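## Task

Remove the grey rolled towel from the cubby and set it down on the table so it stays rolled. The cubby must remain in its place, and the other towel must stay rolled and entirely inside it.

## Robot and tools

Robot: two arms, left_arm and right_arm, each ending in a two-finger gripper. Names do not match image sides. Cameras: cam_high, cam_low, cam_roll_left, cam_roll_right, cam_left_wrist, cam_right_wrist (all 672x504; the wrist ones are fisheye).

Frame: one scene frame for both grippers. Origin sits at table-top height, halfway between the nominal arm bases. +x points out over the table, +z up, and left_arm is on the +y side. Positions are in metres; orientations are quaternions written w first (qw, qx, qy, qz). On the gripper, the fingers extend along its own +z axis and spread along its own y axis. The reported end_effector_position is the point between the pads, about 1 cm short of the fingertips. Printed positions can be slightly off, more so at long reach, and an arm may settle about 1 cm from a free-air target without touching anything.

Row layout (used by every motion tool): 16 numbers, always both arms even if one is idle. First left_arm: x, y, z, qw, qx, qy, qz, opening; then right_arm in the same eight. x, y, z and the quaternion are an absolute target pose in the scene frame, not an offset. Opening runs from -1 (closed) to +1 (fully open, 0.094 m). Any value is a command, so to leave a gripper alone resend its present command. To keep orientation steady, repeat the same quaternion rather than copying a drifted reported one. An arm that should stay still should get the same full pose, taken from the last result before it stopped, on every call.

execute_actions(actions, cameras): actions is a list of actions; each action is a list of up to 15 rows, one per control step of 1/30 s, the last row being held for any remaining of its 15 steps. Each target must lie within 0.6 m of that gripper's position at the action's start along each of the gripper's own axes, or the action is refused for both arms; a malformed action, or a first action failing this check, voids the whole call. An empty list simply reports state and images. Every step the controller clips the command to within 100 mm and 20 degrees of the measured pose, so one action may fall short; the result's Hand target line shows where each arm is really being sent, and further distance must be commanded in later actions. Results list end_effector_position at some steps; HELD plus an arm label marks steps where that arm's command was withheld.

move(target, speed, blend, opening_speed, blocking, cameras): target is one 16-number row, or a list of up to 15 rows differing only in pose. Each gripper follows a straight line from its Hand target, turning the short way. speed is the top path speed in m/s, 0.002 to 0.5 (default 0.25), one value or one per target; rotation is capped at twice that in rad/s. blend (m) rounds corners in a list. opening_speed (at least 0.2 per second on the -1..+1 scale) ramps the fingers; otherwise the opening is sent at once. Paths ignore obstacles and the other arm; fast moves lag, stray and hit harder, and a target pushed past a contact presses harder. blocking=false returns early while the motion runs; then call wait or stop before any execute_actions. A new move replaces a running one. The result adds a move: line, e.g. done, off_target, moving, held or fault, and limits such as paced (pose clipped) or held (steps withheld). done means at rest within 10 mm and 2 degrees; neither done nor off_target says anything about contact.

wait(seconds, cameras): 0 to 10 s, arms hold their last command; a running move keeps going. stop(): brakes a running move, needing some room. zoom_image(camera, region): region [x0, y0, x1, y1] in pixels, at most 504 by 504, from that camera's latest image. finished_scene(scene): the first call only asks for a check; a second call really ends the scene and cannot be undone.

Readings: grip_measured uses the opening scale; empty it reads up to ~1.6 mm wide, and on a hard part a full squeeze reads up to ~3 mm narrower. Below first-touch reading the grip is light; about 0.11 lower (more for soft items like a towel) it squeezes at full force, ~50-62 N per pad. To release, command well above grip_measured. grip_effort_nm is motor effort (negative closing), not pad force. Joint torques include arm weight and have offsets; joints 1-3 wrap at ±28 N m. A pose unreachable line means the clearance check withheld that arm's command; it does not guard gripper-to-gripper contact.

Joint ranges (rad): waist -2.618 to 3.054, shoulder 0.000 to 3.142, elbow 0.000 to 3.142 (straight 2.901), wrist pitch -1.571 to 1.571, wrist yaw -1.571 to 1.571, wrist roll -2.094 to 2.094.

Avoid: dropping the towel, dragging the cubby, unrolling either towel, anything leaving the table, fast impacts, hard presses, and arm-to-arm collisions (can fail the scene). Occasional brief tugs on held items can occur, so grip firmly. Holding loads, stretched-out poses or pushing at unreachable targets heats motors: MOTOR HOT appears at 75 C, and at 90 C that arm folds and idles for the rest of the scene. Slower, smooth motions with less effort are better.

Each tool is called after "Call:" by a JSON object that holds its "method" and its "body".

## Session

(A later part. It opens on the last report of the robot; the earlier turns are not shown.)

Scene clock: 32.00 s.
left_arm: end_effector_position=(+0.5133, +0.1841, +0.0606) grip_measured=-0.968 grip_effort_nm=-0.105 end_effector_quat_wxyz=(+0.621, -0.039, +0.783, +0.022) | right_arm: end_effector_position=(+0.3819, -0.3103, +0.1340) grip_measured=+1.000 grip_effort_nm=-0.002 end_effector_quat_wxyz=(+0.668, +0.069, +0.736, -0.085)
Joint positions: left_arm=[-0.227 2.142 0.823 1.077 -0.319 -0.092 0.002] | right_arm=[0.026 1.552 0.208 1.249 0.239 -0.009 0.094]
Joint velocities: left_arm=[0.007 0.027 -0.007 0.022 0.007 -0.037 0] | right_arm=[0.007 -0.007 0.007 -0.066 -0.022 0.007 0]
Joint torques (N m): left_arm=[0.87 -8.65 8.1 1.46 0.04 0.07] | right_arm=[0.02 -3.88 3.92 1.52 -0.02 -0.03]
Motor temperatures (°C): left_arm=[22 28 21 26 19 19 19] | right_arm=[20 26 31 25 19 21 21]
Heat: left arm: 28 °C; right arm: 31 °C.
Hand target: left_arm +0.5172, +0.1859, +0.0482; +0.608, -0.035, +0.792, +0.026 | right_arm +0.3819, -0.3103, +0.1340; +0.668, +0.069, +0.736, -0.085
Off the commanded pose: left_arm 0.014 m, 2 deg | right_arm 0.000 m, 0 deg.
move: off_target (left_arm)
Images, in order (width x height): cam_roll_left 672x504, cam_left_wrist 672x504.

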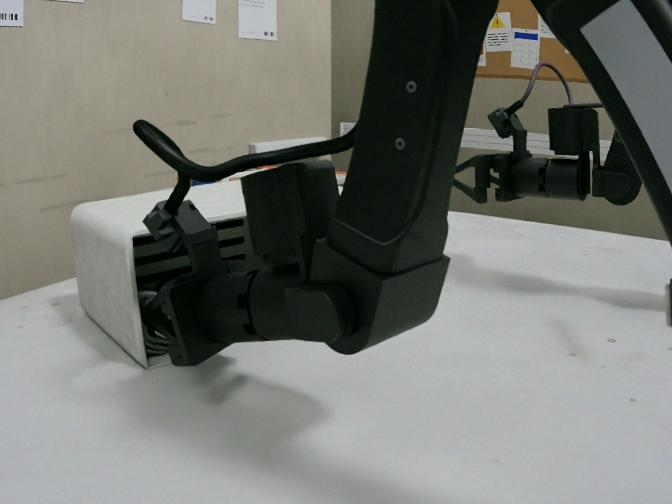

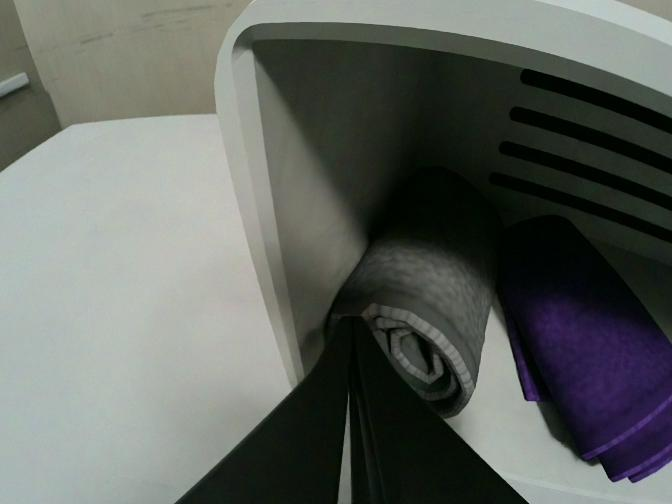

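Call:
{"method": "move", "body": {"target": [[0.514, 0.164, 0.050, 0.6082, -0.0346, 0.7926, 0.0266, -0.97, 0.3819, -0.3103, 0.1340, 0.668, 0.069, 0.736, -0.085, 1.0]], "speed": 0.05, "cameras": ["cam_left_wrist","cam_roll_left"]}}

Call:
{"method": "zoom_image", "body": {"camera": "cam_left_wrist", "region": [200, 150, 500, 380]}}

Scene clock: 33.87 s.
left_arm: end_effector_position=(+0.5104, +0.1651, +0.0596) grip_measured=-0.968 grip_effort_nm=-0.110 end_effector_quat_wxyz=(+0.618, -0.031, +0.786, +0.022) | right_arm: end_effector_position=(+0.3819, -0.3103, +0.1340) grip_measured=+1.000 grip_effort_nm=0.002 end_effector_quat_wxyz=(+0.668, +0.069, +0.736, -0.085)
Joint positions: left_arm=[-0.277 2.142 0.832 1.055 -0.357 -0.094 0.002] | right_arm=[0.026 1.552 0.208 1.249 0.239 -0.009 0.094]
Joint velocities: left_arm=[-0.017 -0.007 0.002 -0.007 -0.007 0.007 -0.001] | right_arm=[-0.012 0.002 -0.012 -0.022 0.037 -0.007 0]
Joint torques (N m): left_arm=[-0.36 -9.07 8.1 1.53 -0.19 -0.1] | right_arm=[0.03 -3.88 3.92 1.52 -0.02 -0.03]
Motor temperatures (°C): left_arm=[22 29 22 26 19 19 19] | right_arm=[20 26 31 25 19 21 21]
Heat: left arm: 29 °C; right arm: 31 °C.
Hand target: left_arm +0.5133, +0.1642, +0.0499; +0.608, -0.035, +0.793, +0.026 | right_arm +0.3819, -0.3103, +0.1340; +0.668, +0.069, +0.736, -0.085
Off the commanded pose: left_arm 0.010 m, 1 deg | right_arm 0.000 m, 0 deg.
move: done
Images, in order (width x height): cam_roll_left 672x504, cam_left_wrist 672x504.

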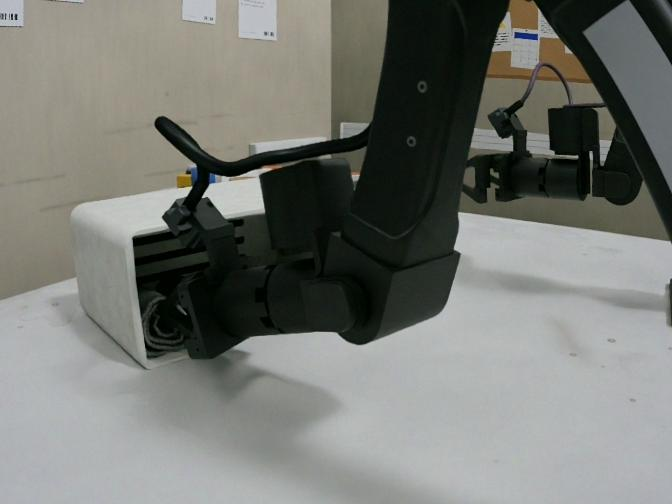

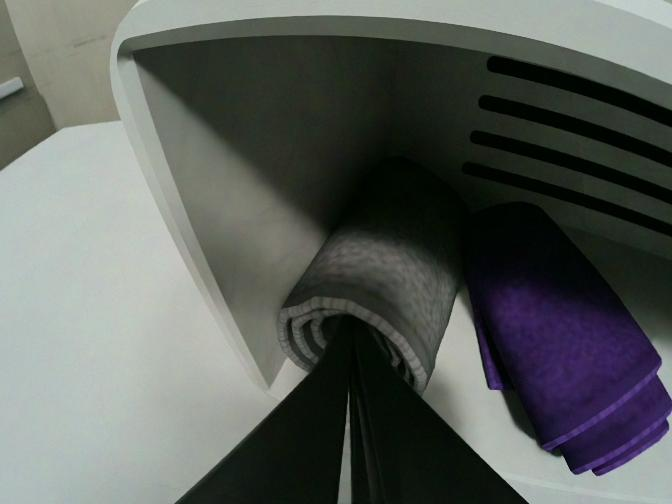

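Scaled by 1.680 from the camera's 672x504 image, which has a finer 960x720 frame.

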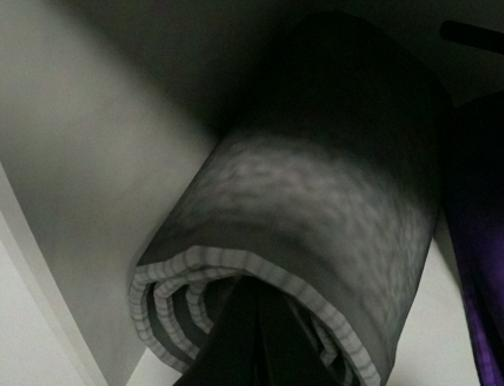

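Call:
{"method": "move", "body": {"target": [[0.511, 0.149, 0.050, 0.6082, -0.0346, 0.7926, 0.0266, -0.97, 0.3819, -0.3103, 0.1340, 0.668, 0.069, 0.736, -0.085, 1.0],[0.435, 0.166, 0.060, 0.6082, -0.0346, 0.7926, 0.0266, -0.97, 0.3819, -0.3103, 0.1340, 0.668, 0.069, 0.736, -0.085, 1.0]], "speed": [0.05,0.08], "cameras": ["cam_high","cam_left_wrist","cam_roll_left"]}}

Call:
{"method": "zoom_image", "body": {"camera": "cam_left_wrist", "region": [250, 80, 620, 360]}}

Call:
{"method": "zoom_image", "body": {"camera": "cam_high", "region": [320, 90, 460, 230]}}

Scene clock: 36.57 s.
left_arm: end_effector_position=(+0.4390, +0.1665, +0.0524) grip_measured=-0.968 grip_effort_nm=-0.110 end_effector_quat_wxyz=(+0.602, -0.028, +0.798, +0.029) | right_arm: end_effector_position=(+0.3819, -0.3103, +0.1340) grip_measured=+1.000 grip_effort_nm=-0.002 end_effector_quat_wxyz=(+0.668, +0.069, +0.736, -0.085)
Joint positions: left_arm=[-0.346 2 0.549 1.144 -0.426 -0.117 0.002] | right_arm=[0.026 1.552 0.208 1.249 0.239 -0.009 0.094]
Joint velocities: left_arm=[-0.017 -0.012 -0.007 -0.037 -0.022 -0.037 0.001] | right_arm=[-0.012 0.002 -0.022 -0.095 0.007 -0.081 0]
Joint torques (N m): left_arm=[-0.77 -11.44 3.4 1.84 -0.25 -0.08] | right_arm=[0.05 -3.88 3.92 1.52 -0.02 -0.02]
Motor temperatures (°C): left_arm=[22 29 22 26 19 19 19] | right_arm=[20 26 31 25 19 21 21]
Heat: left arm: 29 °C; right arm: 31 °C.
Hand target: left_arm +0.4352, +0.1664, +0.0599; +0.608, -0.035, +0.793, +0.026 | right_arm +0.3819, -0.3103, +0.1340; +0.668, +0.069, +0.736, -0.085
Off the commanded pose: left_arm 0.009 m, 1 deg | right_arm 0.000 m, 0 deg.
move: done
Images, in order (width x height): cam_high 672x504, cam_roll_left 672x504, cam_left_wrist 672x504.

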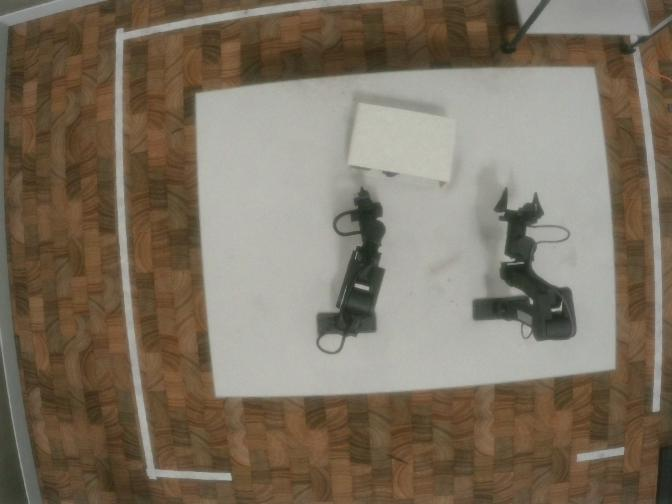

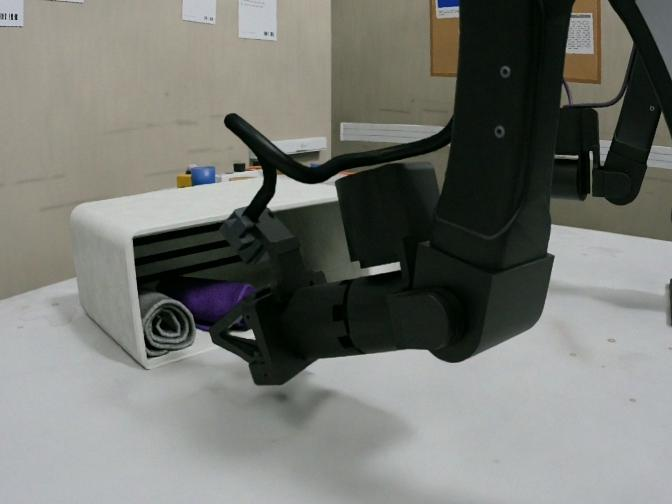

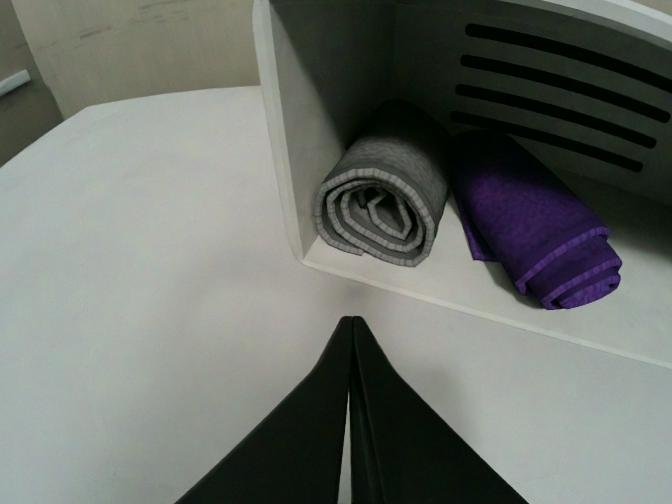

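Scaled by 1.362 from the camera's 672x504 image, which has a finer 960x720 frame.

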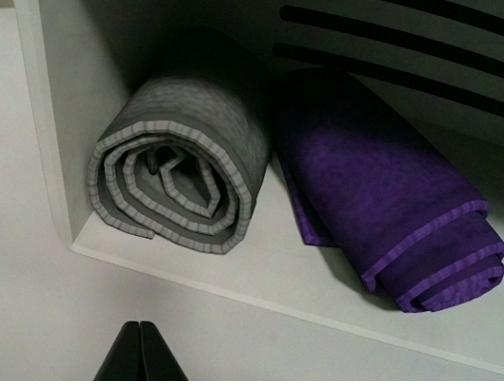

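Scaled by 3.600 from the camera's 672x504 image, which has a finer 960x720 frame.

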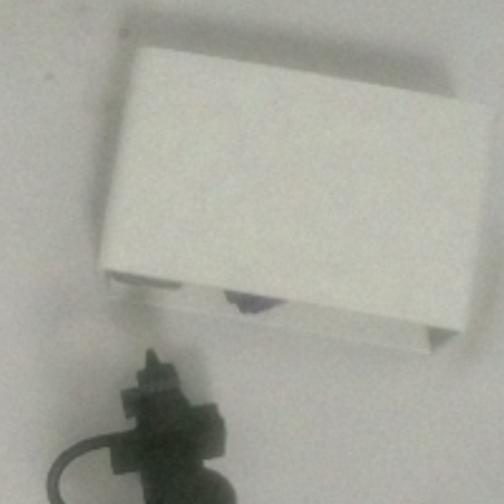

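Call:
{"method": "move", "body": {"target": [[0.4705, 0.155, 0.042, 0.6082, -0.0346, 0.7926, 0.0266, 0.68, 0.3819, -0.3103, 0.1340, 0.668, 0.069, 0.736, -0.085, 1.0]], "speed": 0.08, "cameras": ["cam_high","cam_left_wrist","cam_roll_left"]}}

Call:
{"method": "zoom_image", "body": {"camera": "cam_left_wrist", "region": [150, 100, 570, 410]}}

Call:
{"method": "zoom_image", "body": {"camera": "cam_high", "region": [320, 90, 460, 230]}}

Scene clock: 39.77 s.
left_arm: end_effector_position=(+0.4665, +0.1562, +0.0472) grip_measured=+0.678 grip_effort_nm=0.105 end_effector_quat_wxyz=(+0.610, -0.031, +0.791, +0.026) | right_arm: end_effector_position=(+0.3819, -0.3103, +0.1340) grip_measured=+1.000 grip_effort_nm=-0.002 end_effector_quat_wxyz=(+0.668, +0.069, +0.736, -0.085)
Joint positions: left_arm=[-0.346 2.1 0.668 1.149 -0.426 -0.117 0.079] | right_arm=[0.026 1.552 0.208 1.249 0.239 -0.009 0.094]
Joint velocities: left_arm=[-0.002 0.002 -0.002 0.051 -0.11 0.037 0] | right_arm=[0.012 0.002 0.007 -0.022 0.022 -0.022 0]
Joint torques (N m): left_arm=[-0.2 -7.82 7.1 1.73 -0.19 -0.05] | right_arm=[0.03 -3.88 3.93 1.52 -0.01 -0.03]
Motor temperatures (°C): left_arm=[22 29 21 26 19 19 19] | right_arm=[20 26 31 25 19 21 21]
Heat: left arm: 29 °C; right arm: 31 °C.
Hand target: left_arm +0.4702, +0.1548, +0.0420; +0.608, -0.034, +0.793, +0.027 | right_arm +0.3819, -0.3103, +0.1340; +0.668, +0.069, +0.736, -0.085
Off the commanded pose: left_arm 0.007 m, 1 deg | right_arm 0.000 m, 0 deg.
move: done
Images, in order (width x height): cam_high 672x504, cam_roll_left 672x504, cam_left_wrist 672x504.

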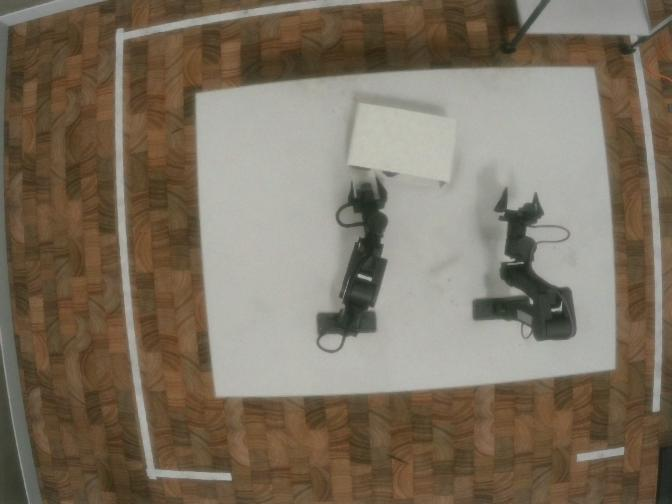

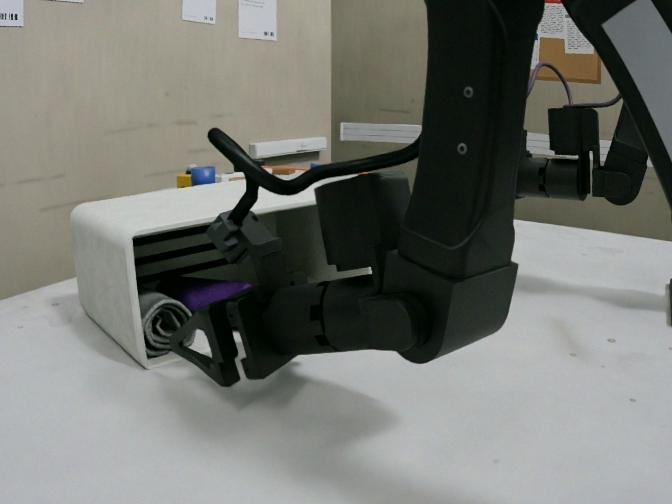

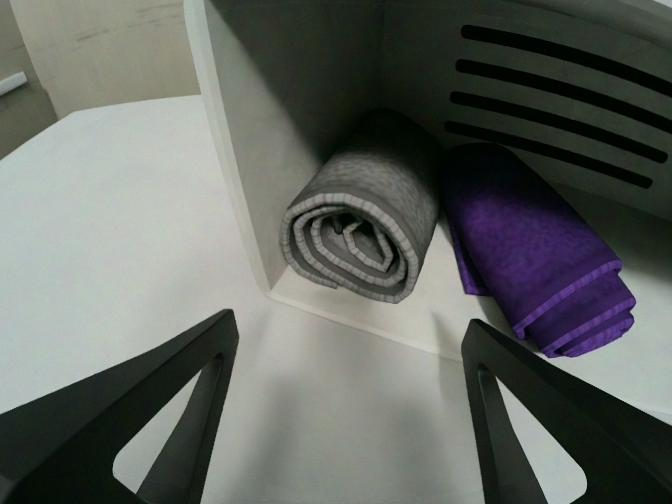

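Scaled by 1.200 from the camera's 672x504 image, which has a finer 960x720 frame.

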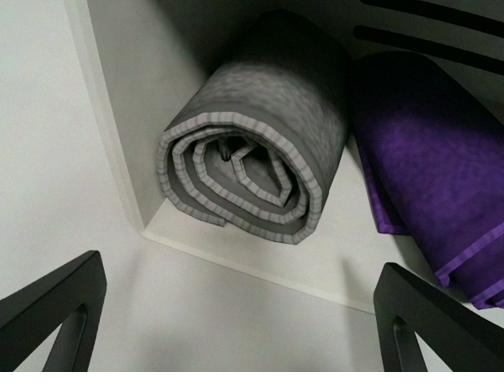

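Scaled by 3.600 from the camera's 672x504 image, which has a finer 960x720 frame.

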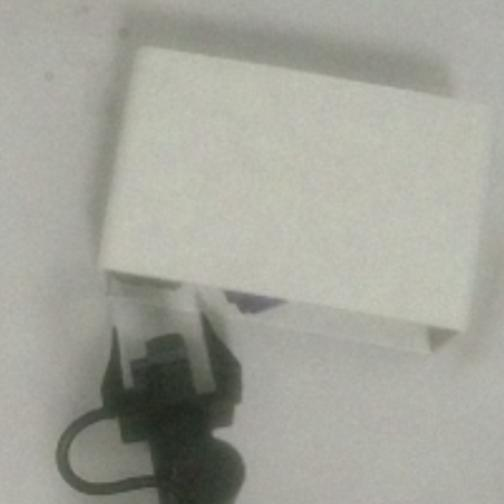

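Call:
{"method": "move", "body": {"target": [[0.488, 0.157, 0.038, 0.6082, -0.0346, 0.7926, 0.0266, 0.68, 0.3819, -0.3103, 0.1340, 0.668, 0.069, 0.736, -0.085, 1.0]], "speed": 0.06, "cameras": ["cam_high","cam_left_wrist"]}}

Call:
{"method": "zoom_image", "body": {"camera": "cam_left_wrist", "region": [150, 150, 570, 460]}}

Call:
{"method": "zoom_image", "body": {"camera": "cam_high", "region": [320, 90, 460, 230]}}

Scene clock: 41.77 s.
left_arm: end_effector_position=(+0.4840, +0.1564, +0.0498) grip_measured=+0.678 grip_effort_nm=0.100 end_effector_quat_wxyz=(+0.619, -0.038, +0.784, +0.024) | right_arm: end_effector_position=(+0.3819, -0.3103, +0.1340) grip_measured=+1.000 grip_effort_nm=-0.002 end_effector_quat_wxyz=(+0.668, +0.069, +0.736, -0.085)
Joint positions: left_arm=[-0.33 2.141 0.736 1.149 -0.42 -0.117 0.079] | right_arm=[0.026 1.552 0.208 1.249 0.239 -0.009 0.094]
Joint velocities: left_arm=[-0.007 -0.032 -0.002 -0.037 0.007 0.037 -0.001] | right_arm=[-0.007 0.002 -0.017 -0.007 -0.066 0.022 0]
Joint torques (N m): left_arm=[0.53 -8.16 7.31 1.51 -0.01 0.02] | right_arm=[0.02 -3.88 3.92 1.52 -0.02 -0.03]
Motor temperatures (°C): left_arm=[22 29 21 27 19 19 19] | right_arm=[20 26 31 25 19 21 21]
Heat: left arm: 29 °C; right arm: 31 °C.
Hand target: left_arm +0.4873, +0.1571, +0.0381; +0.608, -0.035, +0.793, +0.027 | right_arm +0.3819, -0.3103, +0.1340; +0.668, +0.069, +0.736, -0.085
Off the commanded pose: left_arm 0.013 m, 2 deg | right_arm 0.000 m, 0 deg.
move: off_target (left_arm)
Images, in order (width x height): cam_high 672x504, cam_left_wrist 672x504.

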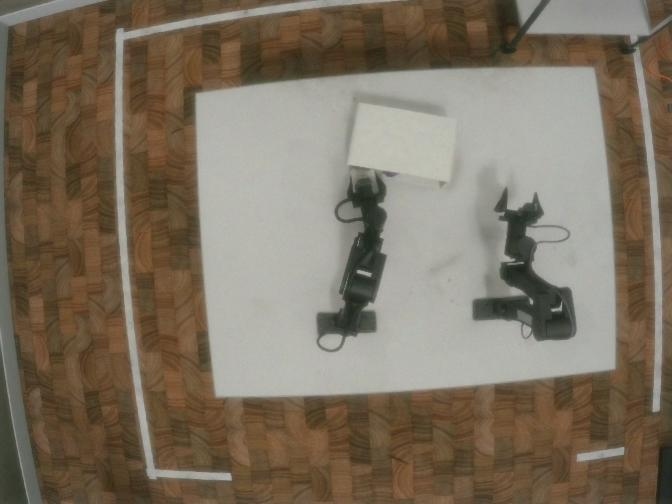

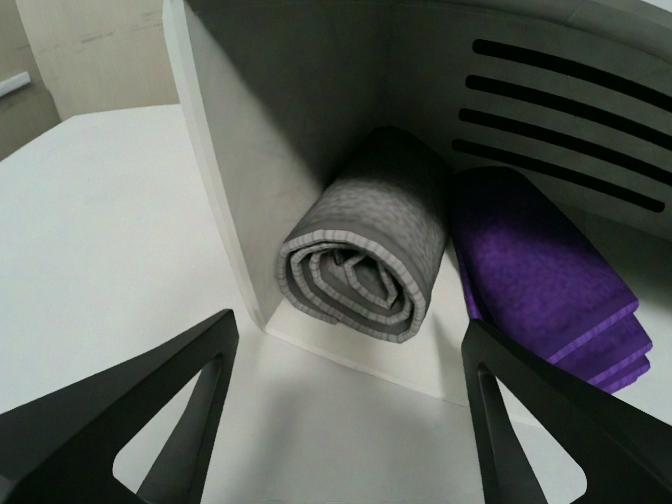

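Scaled by 1.200 from the camera's 672x504 image, which has a finer 960x720 frame.

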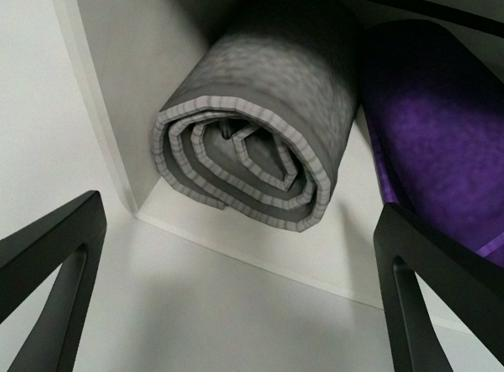

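Scaled by 3.600 from the camera's 672x504 image, which has a finer 960x720 frame.

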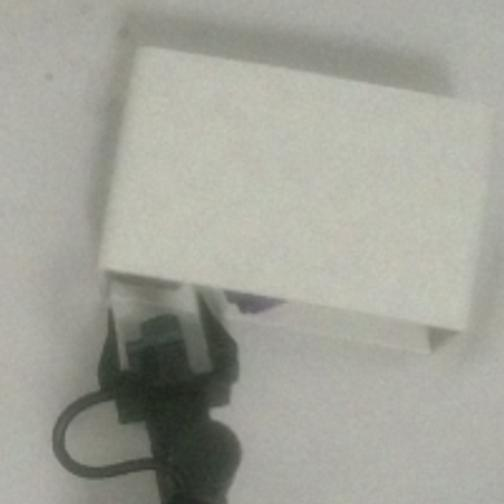

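Call:
{"method": "move", "body": {"target": [[0.510, 0.152, 0.034, 0.6082, -0.0346, 0.7926, 0.0266, 0.68, 0.3819, -0.3103, 0.1340, 0.668, 0.069, 0.736, -0.085, 1.0]], "speed": 0.05, "cameras": ["cam_high","cam_left_wrist"]}}

Call:
{"method": "zoom_image", "body": {"camera": "cam_left_wrist", "region": [150, 150, 570, 460]}}

Call:
{"method": "zoom_image", "body": {"camera": "cam_high", "region": [320, 90, 460, 230]}}

Scene clock: 44.00 s.
left_arm: end_effector_position=(+0.5057, +0.1499, +0.0477) grip_measured=+0.678 grip_effort_nm=0.100 end_effector_quat_wxyz=(+0.621, -0.038, +0.782, +0.022) | right_arm: end_effector_position=(+0.3819, -0.3103, +0.1340) grip_measured=+1.000 grip_effort_nm=0.002 end_effector_quat_wxyz=(+0.668, +0.069, +0.736, -0.085)
Joint positions: left_arm=[-0.326 2.195 0.835 1.109 -0.413 -0.117 0.079] | right_arm=[0.026 1.552 0.208 1.249 0.239 -0.009 0.094]
Joint velocities: left_arm=[-0.002 -0.027 0.007 -0.007 0.007 0.007 -0.001] | right_arm=[-0.012 0.002 0.027 0.022 -0.095 0.051 0]
Joint torques (N m): left_arm=[0.95 -8.77 7.69 1.41 0.01 0.04] | right_arm=[0.05 -3.88 3.92 1.52 -0.01 -0.03]
Motor temperatures (°C): left_arm=[22 29 21 27 19 19 19] | right_arm=[20 26 30 25 19 21 21]
Heat: left arm: 29 °C; right arm: 30 °C.
Hand target: left_arm +0.5091, +0.1520, +0.0341; +0.608, -0.035, +0.793, +0.026 | right_arm +0.3819, -0.3103, +0.1340; +0.668, +0.069, +0.736, -0.085
Off the commanded pose: left_arm 0.015 m, 2 deg | right_arm 0.000 m, 0 deg.
move: off_target (left_arm)
Images, in order (width x height): cam_high 672x504, cam_left_wrist 672x504.

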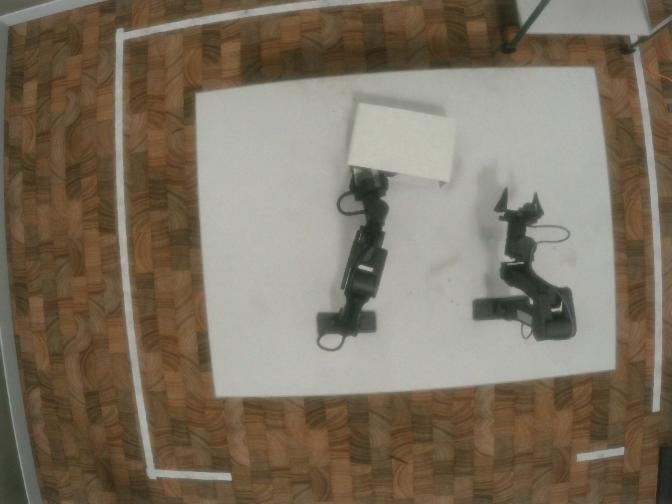

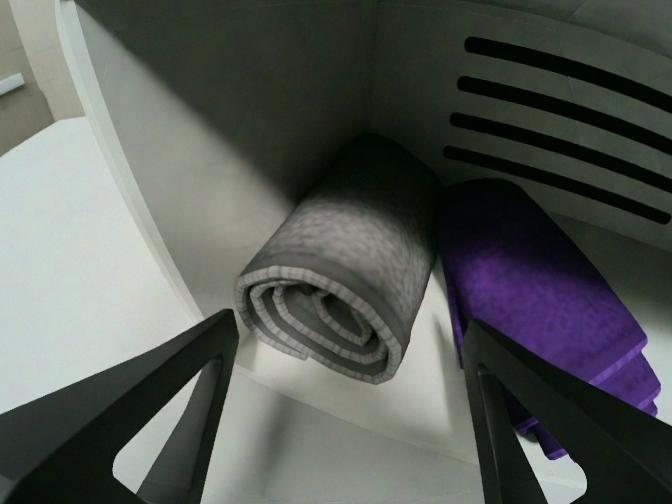

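Scaled by 1.200 from the camera's 672x504 image, which has a finer 960x720 frame.

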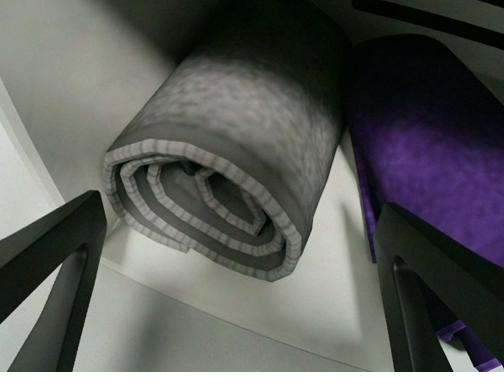

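Scaled by 3.600 from the camera's 672x504 image, which has a finer 960x720 frame.

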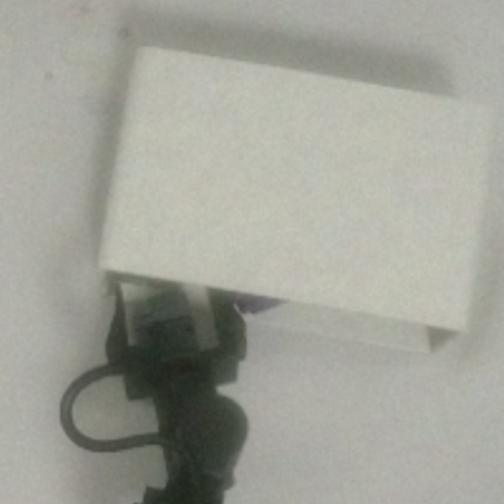

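Call:
{"method": "move", "body": {"target": [[0.5115, 0.156, 0.034, 0.6082, -0.0346, 0.7926, 0.0266, 0.72, 0.3819, -0.3103, 0.1340, 0.668, 0.069, 0.736, -0.085, 1.0],[0.534, 0.1512, 0.032, 0.6082, -0.0346, 0.7926, 0.0266, 0.72, 0.3819, -0.3103, 0.1340, 0.668, 0.069, 0.736, -0.085, 1.0]], "speed": 0.05, "cameras": ["cam_high","cam_left_wrist"]}}

Call:
{"method": "zoom_image", "body": {"camera": "cam_left_wrist", "region": [150, 150, 570, 460]}}

Call:
{"method": "zoom_image", "body": {"camera": "cam_high", "region": [320, 90, 460, 230]}}

Scene clock: 45.83 s.
left_arm: end_effector_position=(+0.5295, +0.1512, +0.0476) grip_measured=+0.718 grip_effort_nm=0.100 end_effector_quat_wxyz=(+0.624, -0.043, +0.780, +0.021) | right_arm: end_effector_position=(+0.3819, -0.3103, +0.1340) grip_measured=+1.000 grip_effort_nm=0.002 end_effector_quat_wxyz=(+0.668, +0.069, +0.736, -0.085)
Joint positions: left_arm=[-0.304 2.245 0.937 1.066 -0.398 -0.117 0.081] | right_arm=[0.026 1.552 0.208 1.249 0.239 -0.009 0.094]
Joint velocities: left_arm=[-0.007 0.007 0.007 0.007 0.022 -0.051 0.001] | right_arm=[-0.002 0.007 0.002 -0.007 0.007 0.022 0]
Joint torques (N m): left_arm=[0.64 -9.39 8.43 1.37 0.06 0.1] | right_arm=[0.03 -3.86 3.93 1.52 -0.01 -0.03]
Motor temperatures (°C): left_arm=[22 29 21 27 19 19 19] | right_arm=[20 26 30 25 19 21 21]
Heat: left arm: 29 °C; right arm: 30 °C.
Hand target: left_arm +0.5330, +0.1513, +0.0321; +0.608, -0.035, +0.792, +0.026 | right_arm +0.3819, -0.3103, +0.1340; +0.668, +0.069, +0.736, -0.085
Off the commanded pose: left_arm 0.016 m, 3 deg | right_arm 0.000 m, 0 deg.
move: off_target (left_arm)
Images, in order (width x height): cam_high 672x504, cam_left_wrist 672x504.

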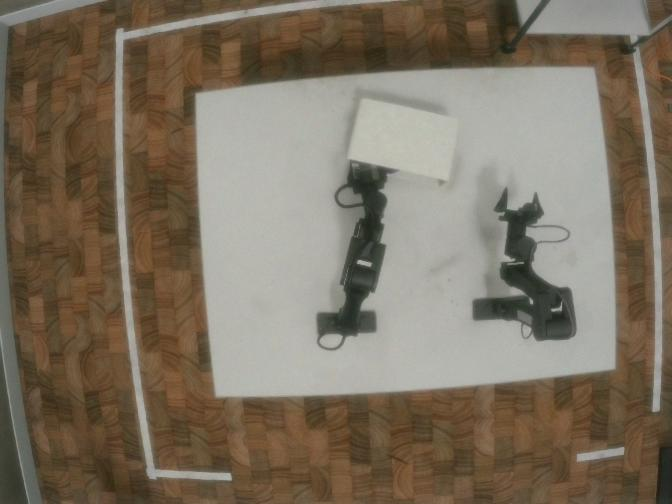

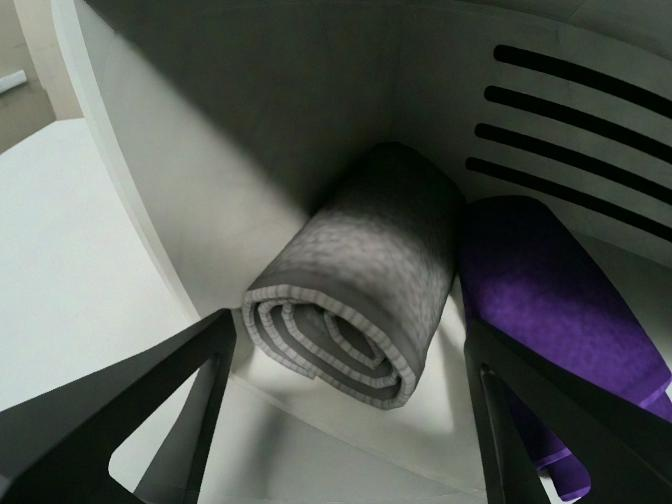

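Scaled by 1.200 from the camera's 672x504 image, which has a finer 960x720 frame.

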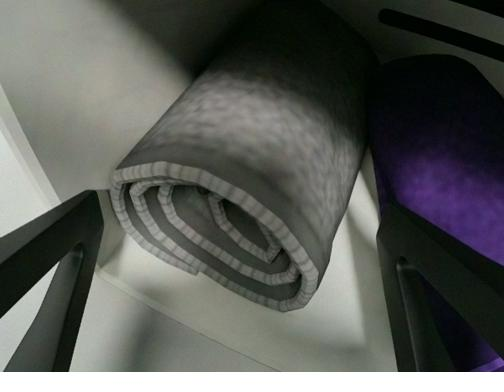

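Scaled by 3.600 from the camera's 672x504 image, which has a finer 960x720 frame.

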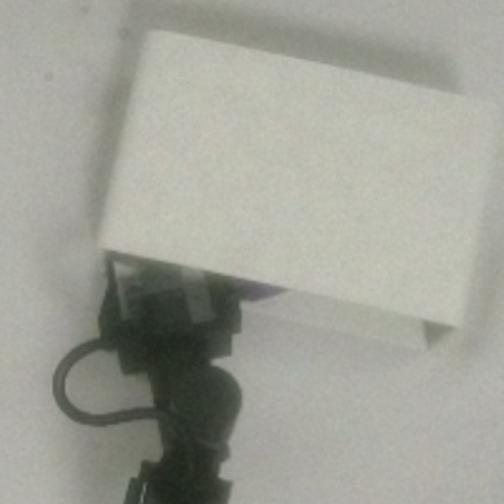

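Call:
{"method": "move", "body": {"target": [[0.455, 0.160, 0.060, 0.6082, -0.0346, 0.7926, 0.0266, 0.72, 0.3819, -0.3103, 0.1340, 0.668, 0.069, 0.736, -0.085, 1.0],[0.445, 0.160, 0.062, 0.6051, 0.0864, 0.7886, -0.0663, -0.97, 0.3819, -0.3103, 0.1340, 0.668, 0.069, 0.736, -0.085, 1.0]], "speed": [0.08,0.1], "opening_speed": 0.8, "cameras": ["cam_high","cam_left_wrist"]}}

Call:
{"method": "zoom_image", "body": {"camera": "cam_high", "region": [320, 90, 460, 230]}}

every target must give the same left_gripper/opening; nothing of the call was run
Scene clock: 47.17 s.
left_arm: end_effector_position=(+0.5295, +0.1512, +0.0476) grip_measured=+0.718 grip_effort_nm=0.100 end_effector_quat_wxyz=(+0.624, -0.043, +0.780, +0.021) | right_arm: end_effector_position=(+0.3819, -0.3103, +0.1340) grip_measured=+1.000 grip_effort_nm=-0.002 end_effector_quat_wxyz=(+0.668, +0.069, +0.736, -0.085)
Joint positions: left_arm=[-0.304 2.245 0.937 1.066 -0.398 -0.117 0.081] | right_arm=[0.026 1.552 0.208 1.249 0.239 -0.009 0.094]
Joint velocities: left_arm=[-0.007 0.007 -0.007 -0.007 -0.081 -0.022 0.001] | right_arm=[-0.022 -0.007 -0.002 0.022 -0.007 0.037 0]
Joint torques (N m): left_arm=[0.64 -9.39 8.44 1.37 0.06 0.1] | right_arm=[0.05 -3.89 3.93 1.52 -0.01 -0.03]
Motor temperatures (°C): left_arm=[22 29 21 27 19 19 19] | right_arm=[20 26 30 25 19 21 21]
Heat: left arm: 29 °C; right arm: 30 °C.
Hand target: left_arm +0.5330, +0.1513, +0.0321; +0.608, -0.035, +0.792, +0.026 | right_arm +0.3819, -0.3103, +0.1340; +0.668, +0.069, +0.736, -0.085
Tool commands: left_gripper/opening=+0.72 right_gripper/opening=+1.0
Off the commanded pose: left_arm 0.016 m, 3 deg | right_arm 0.000 m, 0 deg.

Scaled by 3.600 from the camera's 672x504 image, which has a finer 960x720 frame.

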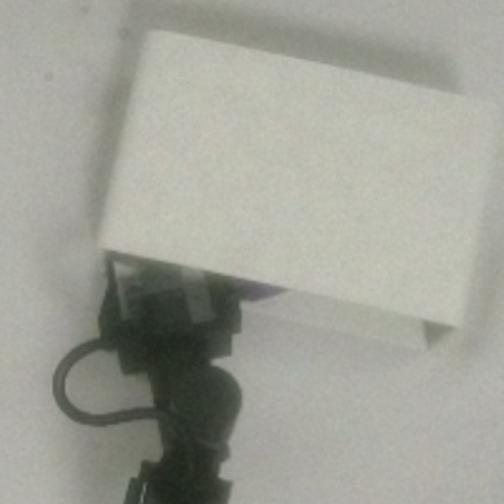

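Call:
{"method": "move", "body": {"target": [[0.455, 0.160, 0.058, 0.6082, -0.0346, 0.7926, 0.0266, 0.72, 0.3819, -0.3103, 0.1340, 0.668, 0.069, 0.736, -0.085, 1.0],[0.440, 0.162, 0.062, 0.6039, 0.1035, 0.7870, -0.0794, 0.72, 0.3819, -0.3103, 0.1340, 0.668, 0.069, 0.736, -0.085, 1.0]], "speed": [0.08,0.1], "cameras": ["cam_high"]}}

Call:
{"method": "move", "body": {"target": [[0.440, 0.162, 0.062, 0.6039, 0.1035, 0.7870, -0.0794, -0.97, 0.3819, -0.3103, 0.1340, 0.668, 0.069, 0.736, -0.085, 1.0]], "speed": [0.1], "cameras": ["cam_high","cam_left_wrist","cam_low","cam_roll_left"]}}

Call:
{"method": "zoom_image", "body": {"camera": "cam_high", "region": [320, 90, 460, 230]}}

Call:
{"method": "zoom_image", "body": {"camera": "cam_left_wrist", "region": [200, 100, 560, 380]}}

Scene clock: 51.30 s.
left_arm: end_effector_position=(+0.4424, +0.1607, +0.0555) grip_measured=+0.718 grip_effort_nm=0.095 end_effector_quat_wxyz=(+0.598, +0.099, +0.791, -0.080) | right_arm: end_effector_position=(+0.3819, -0.3103, +0.1340) grip_measured=+1.000 grip_effort_nm=-0.002 end_effector_quat_wxyz=(+0.668, +0.069, +0.736, -0.085)
Joint positions: left_arm=[-0.16 1.986 0.524 1.187 0.078 0.014 0.081] | right_arm=[0.026 1.552 0.208 1.249 0.239 -0.009 0.094]
Joint velocities: left_arm=[-0.022 0.007 0.002 -0.051 -0.095 0.022 -0.001] | right_arm=[0.002 -0.017 0.002 -0.051 -0.022 0.022 0]
Joint torques (N m): left_arm=[0.69 -11.32 3.4 1.87 0.17 0.16] | right_arm=[0.03 -3.9 3.92 1.52 -0.01 -0.03]
Motor temperatures (°C): left_arm=[22 29 21 27 19 19 19] | right_arm=[20 26 30 25 19 21 21]
Heat: left arm: 29 °C; right arm: 30 °C.
Hand target: left_arm +0.4393, +0.1624, +0.0626; +0.604, +0.104, +0.786, -0.079 | right_arm +0.3819, -0.3103, +0.1340; +0.668, +0.069, +0.736, -0.085
Off the commanded pose: left_arm 0.007 m, 1 deg | right_arm 0.000 m, 0 deg.
move: done
Images, in order (width x height): cam_high 672x504.

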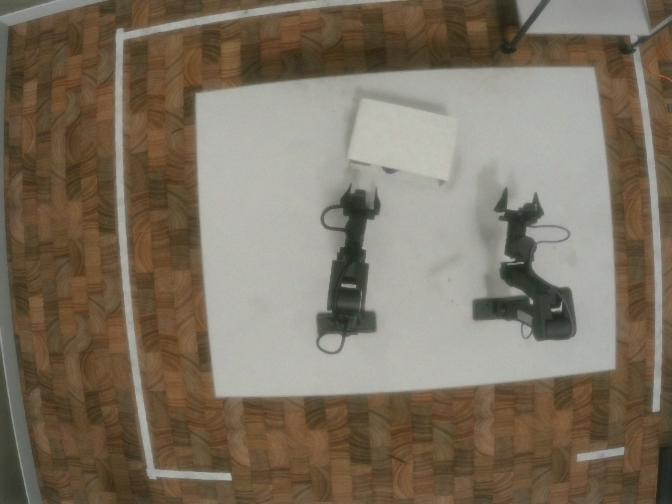

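Scene clock: 52.00 s.
left_arm: end_effector_position=(+0.4424, +0.1607, +0.0555) grip_measured=-0.968 grip_effort_nm=-0.115 end_effector_quat_wxyz=(+0.598, +0.099, +0.791, -0.080) | right_arm: end_effector_position=(+0.3819, -0.3103, +0.1340) grip_measured=+1.000 grip_effort_nm=0.002 end_effector_quat_wxyz=(+0.668, +0.069, +0.736, -0.085)
Joint positions: left_arm=[-0.16 1.986 0.524 1.187 0.078 0.014 0.002] | right_arm=[0.026 1.552 0.208 1.249 0.239 -0.009 0.094]
Joint velocities: left_arm=[-0.002 -0.012 -0.002 -0.007 -0.051 0.022 0.001] | right_arm=[0.002 0.007 -0.012 -0.051 -0.022 -0.037 0]
Joint torques (N m): left_arm=[0.64 -10.91 3.73 1.86 0.11 0.12] | right_arm=[0.05 -3.88 3.9 1.52 -0.02 -0.03]
Motor temperatures (°C): left_arm=[22 29 21 27 19 19 19] | right_arm=[20 26 30 25 19 21 21]
Heat: left arm: 29 °C; right arm: 30 °C.
Hand target: left_arm +0.4401, +0.1620, +0.0619; +0.604, +0.103, +0.787, -0.079 | right_arm +0.3819, -0.3103, +0.1340; +0.668, +0.069, +0.736, -0.085
Off the commanded pose: left_arm 0.007 m, 1 deg | right_arm 0.000 m, 0 deg.
move: done
Images, in order (width x height): cam_high 672x504, cam_low 672x504, cam_roll_left 672x504, cam_left_wrist 672x504.

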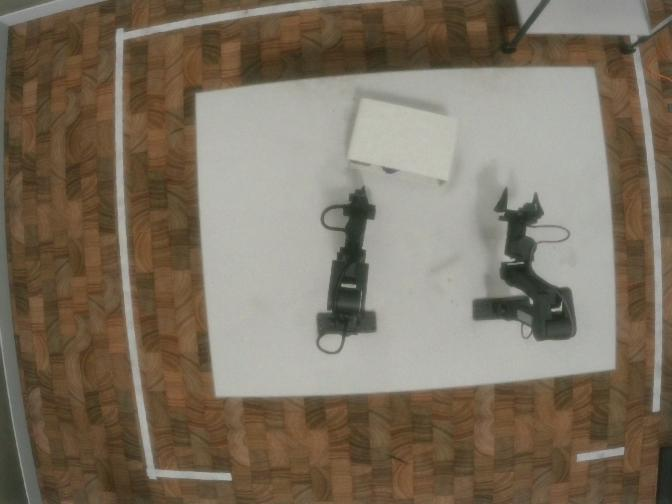

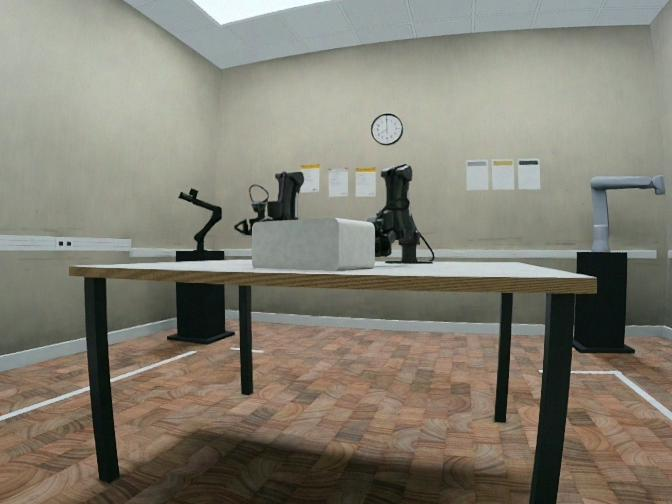

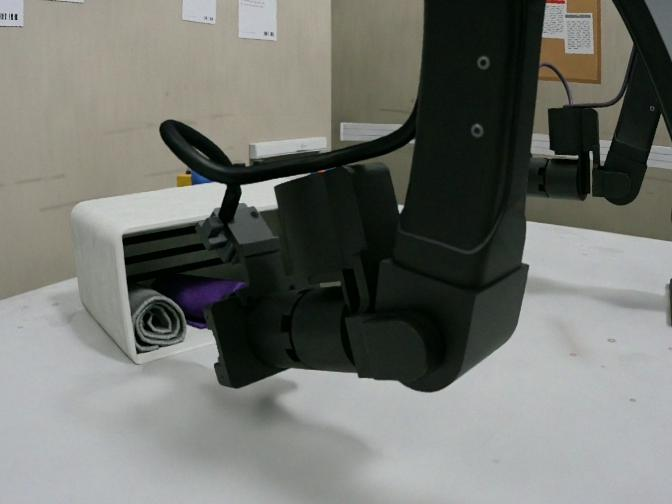

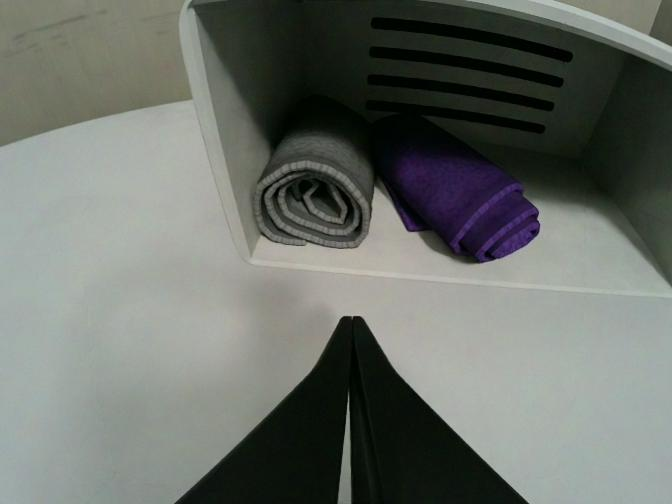

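Scaled by 3.600 from the camera's 672x504 image, which has a finer 960x720 frame.

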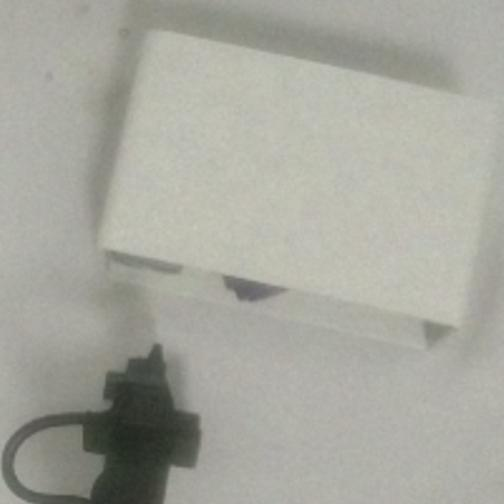

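Scaled by 1.400 from the camera's 672x504 image, which has a finer 960x720 frame.

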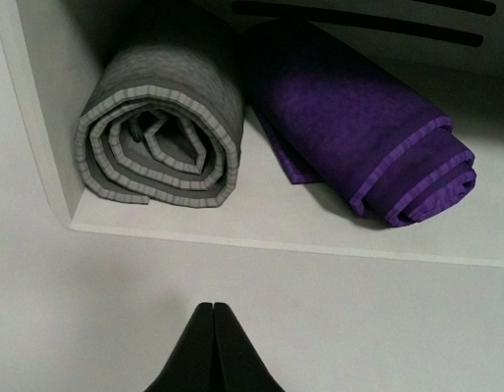

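Call:
{"method": "move", "body": {"target": [[0.505, 0.159, 0.040, 0.6039, 0.1035, 0.7870, -0.0794, -0.97, 0.3819, -0.3103, 0.1340, 0.668, 0.069, 0.736, -0.085, 1.0]], "speed": [0.08], "cameras": ["cam_left_wrist"]}}

Call:
{"method": "zoom_image", "body": {"camera": "cam_left_wrist", "region": [200, 150, 500, 380]}}

Scene clock: 54.93 s.
left_arm: end_effector_position=(+0.5010, +0.1570, +0.0525) grip_measured=-0.968 grip_effort_nm=-0.115 end_effector_quat_wxyz=(+0.616, +0.099, +0.777, -0.081) | right_arm: end_effector_position=(+0.3819, -0.3103, +0.1340) grip_measured=+1.000 grip_effort_nm=0.002 end_effector_quat_wxyz=(+0.668, +0.069, +0.736, -0.085)
Joint positions: left_arm=[-0.14 2.152 0.763 1.157 0.099 0.019 0.002] | right_arm=[0.026 1.552 0.208 1.249 0.239 -0.009 0.094]
Joint velocities: left_arm=[-0.012 0.007 -0.017 0.037 -0.051 0.022 0] | right_arm=[0.002 -0.012 0.002 -0.007 -0.022 0.007 0]
Joint torques (N m): left_arm=[0.87 -8.43 7.58 1.53 0.11 0.13] | right_arm=[0.03 -3.88 3.9 1.52 -0.01 -0.03]
Motor temperatures (°C): left_arm=[22 30 21 27 19 19 19] | right_arm=[20 26 30 26 19 21 21]
Heat: left arm: 30 °C; right arm: 30 °C.
Hand target: left_arm +0.5042, +0.1588, +0.0400; +0.604, +0.103, +0.786, -0.079 | right_arm +0.3819, -0.3103, +0.1340; +0.668, +0.069, +0.736, -0.085
Off the commanded pose: left_arm 0.013 m, 2 deg | right_arm 0.000 m, 0 deg.
move: off_target (left_arm)
Images, in order (width x height): cam_left_wrist 672x504.

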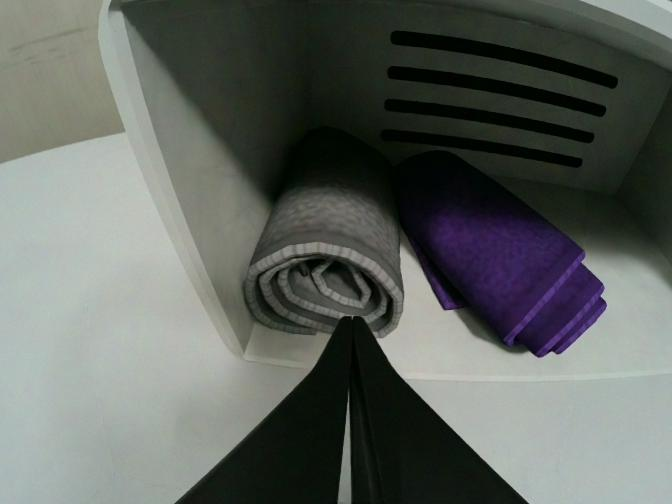

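Scaled by 1.680 from the camera's 672x504 image, which has a finer 960x720 frame.

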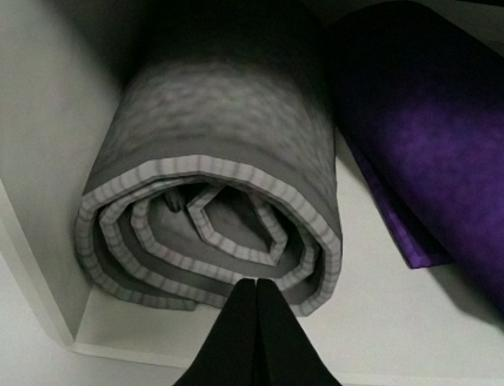

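Call:
{"method": "move", "body": {"target": [[0.512, 0.162, 0.034, 0.6039, 0.1035, 0.7870, -0.0794, -0.97, 0.3819, -0.3103, 0.1340, 0.668, 0.069, 0.736, -0.085, 1.0],[0.552, 0.151, 0.033, 0.6039, 0.1035, 0.7870, -0.0794, -0.97, 0.3819, -0.3103, 0.1340, 0.668, 0.069, 0.736, -0.085, 1.0]], "speed": [0.06], "cameras": ["cam_left_wrist","cam_high"]}}

Call:
{"method": "zoom_image", "body": {"camera": "cam_left_wrist", "region": [200, 150, 500, 380]}}

Call:
{"method": "zoom_image", "body": {"camera": "cam_high", "region": [320, 90, 460, 230]}}

speed must be one number or one for each of the 2 targets, got a list of 1; nothing of the call was run

Scaled by 1.680 from the camera's 672x504 image, which has a finer 960x720 frame.

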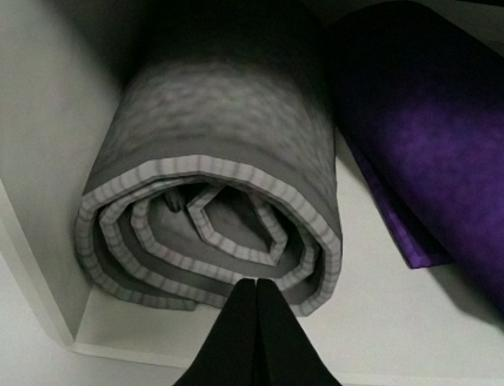

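This scene's latest camera images include none from cam_high. They are from: cam_left_wrist. cam_high's image comes with the result of a call that names it in "cameras".


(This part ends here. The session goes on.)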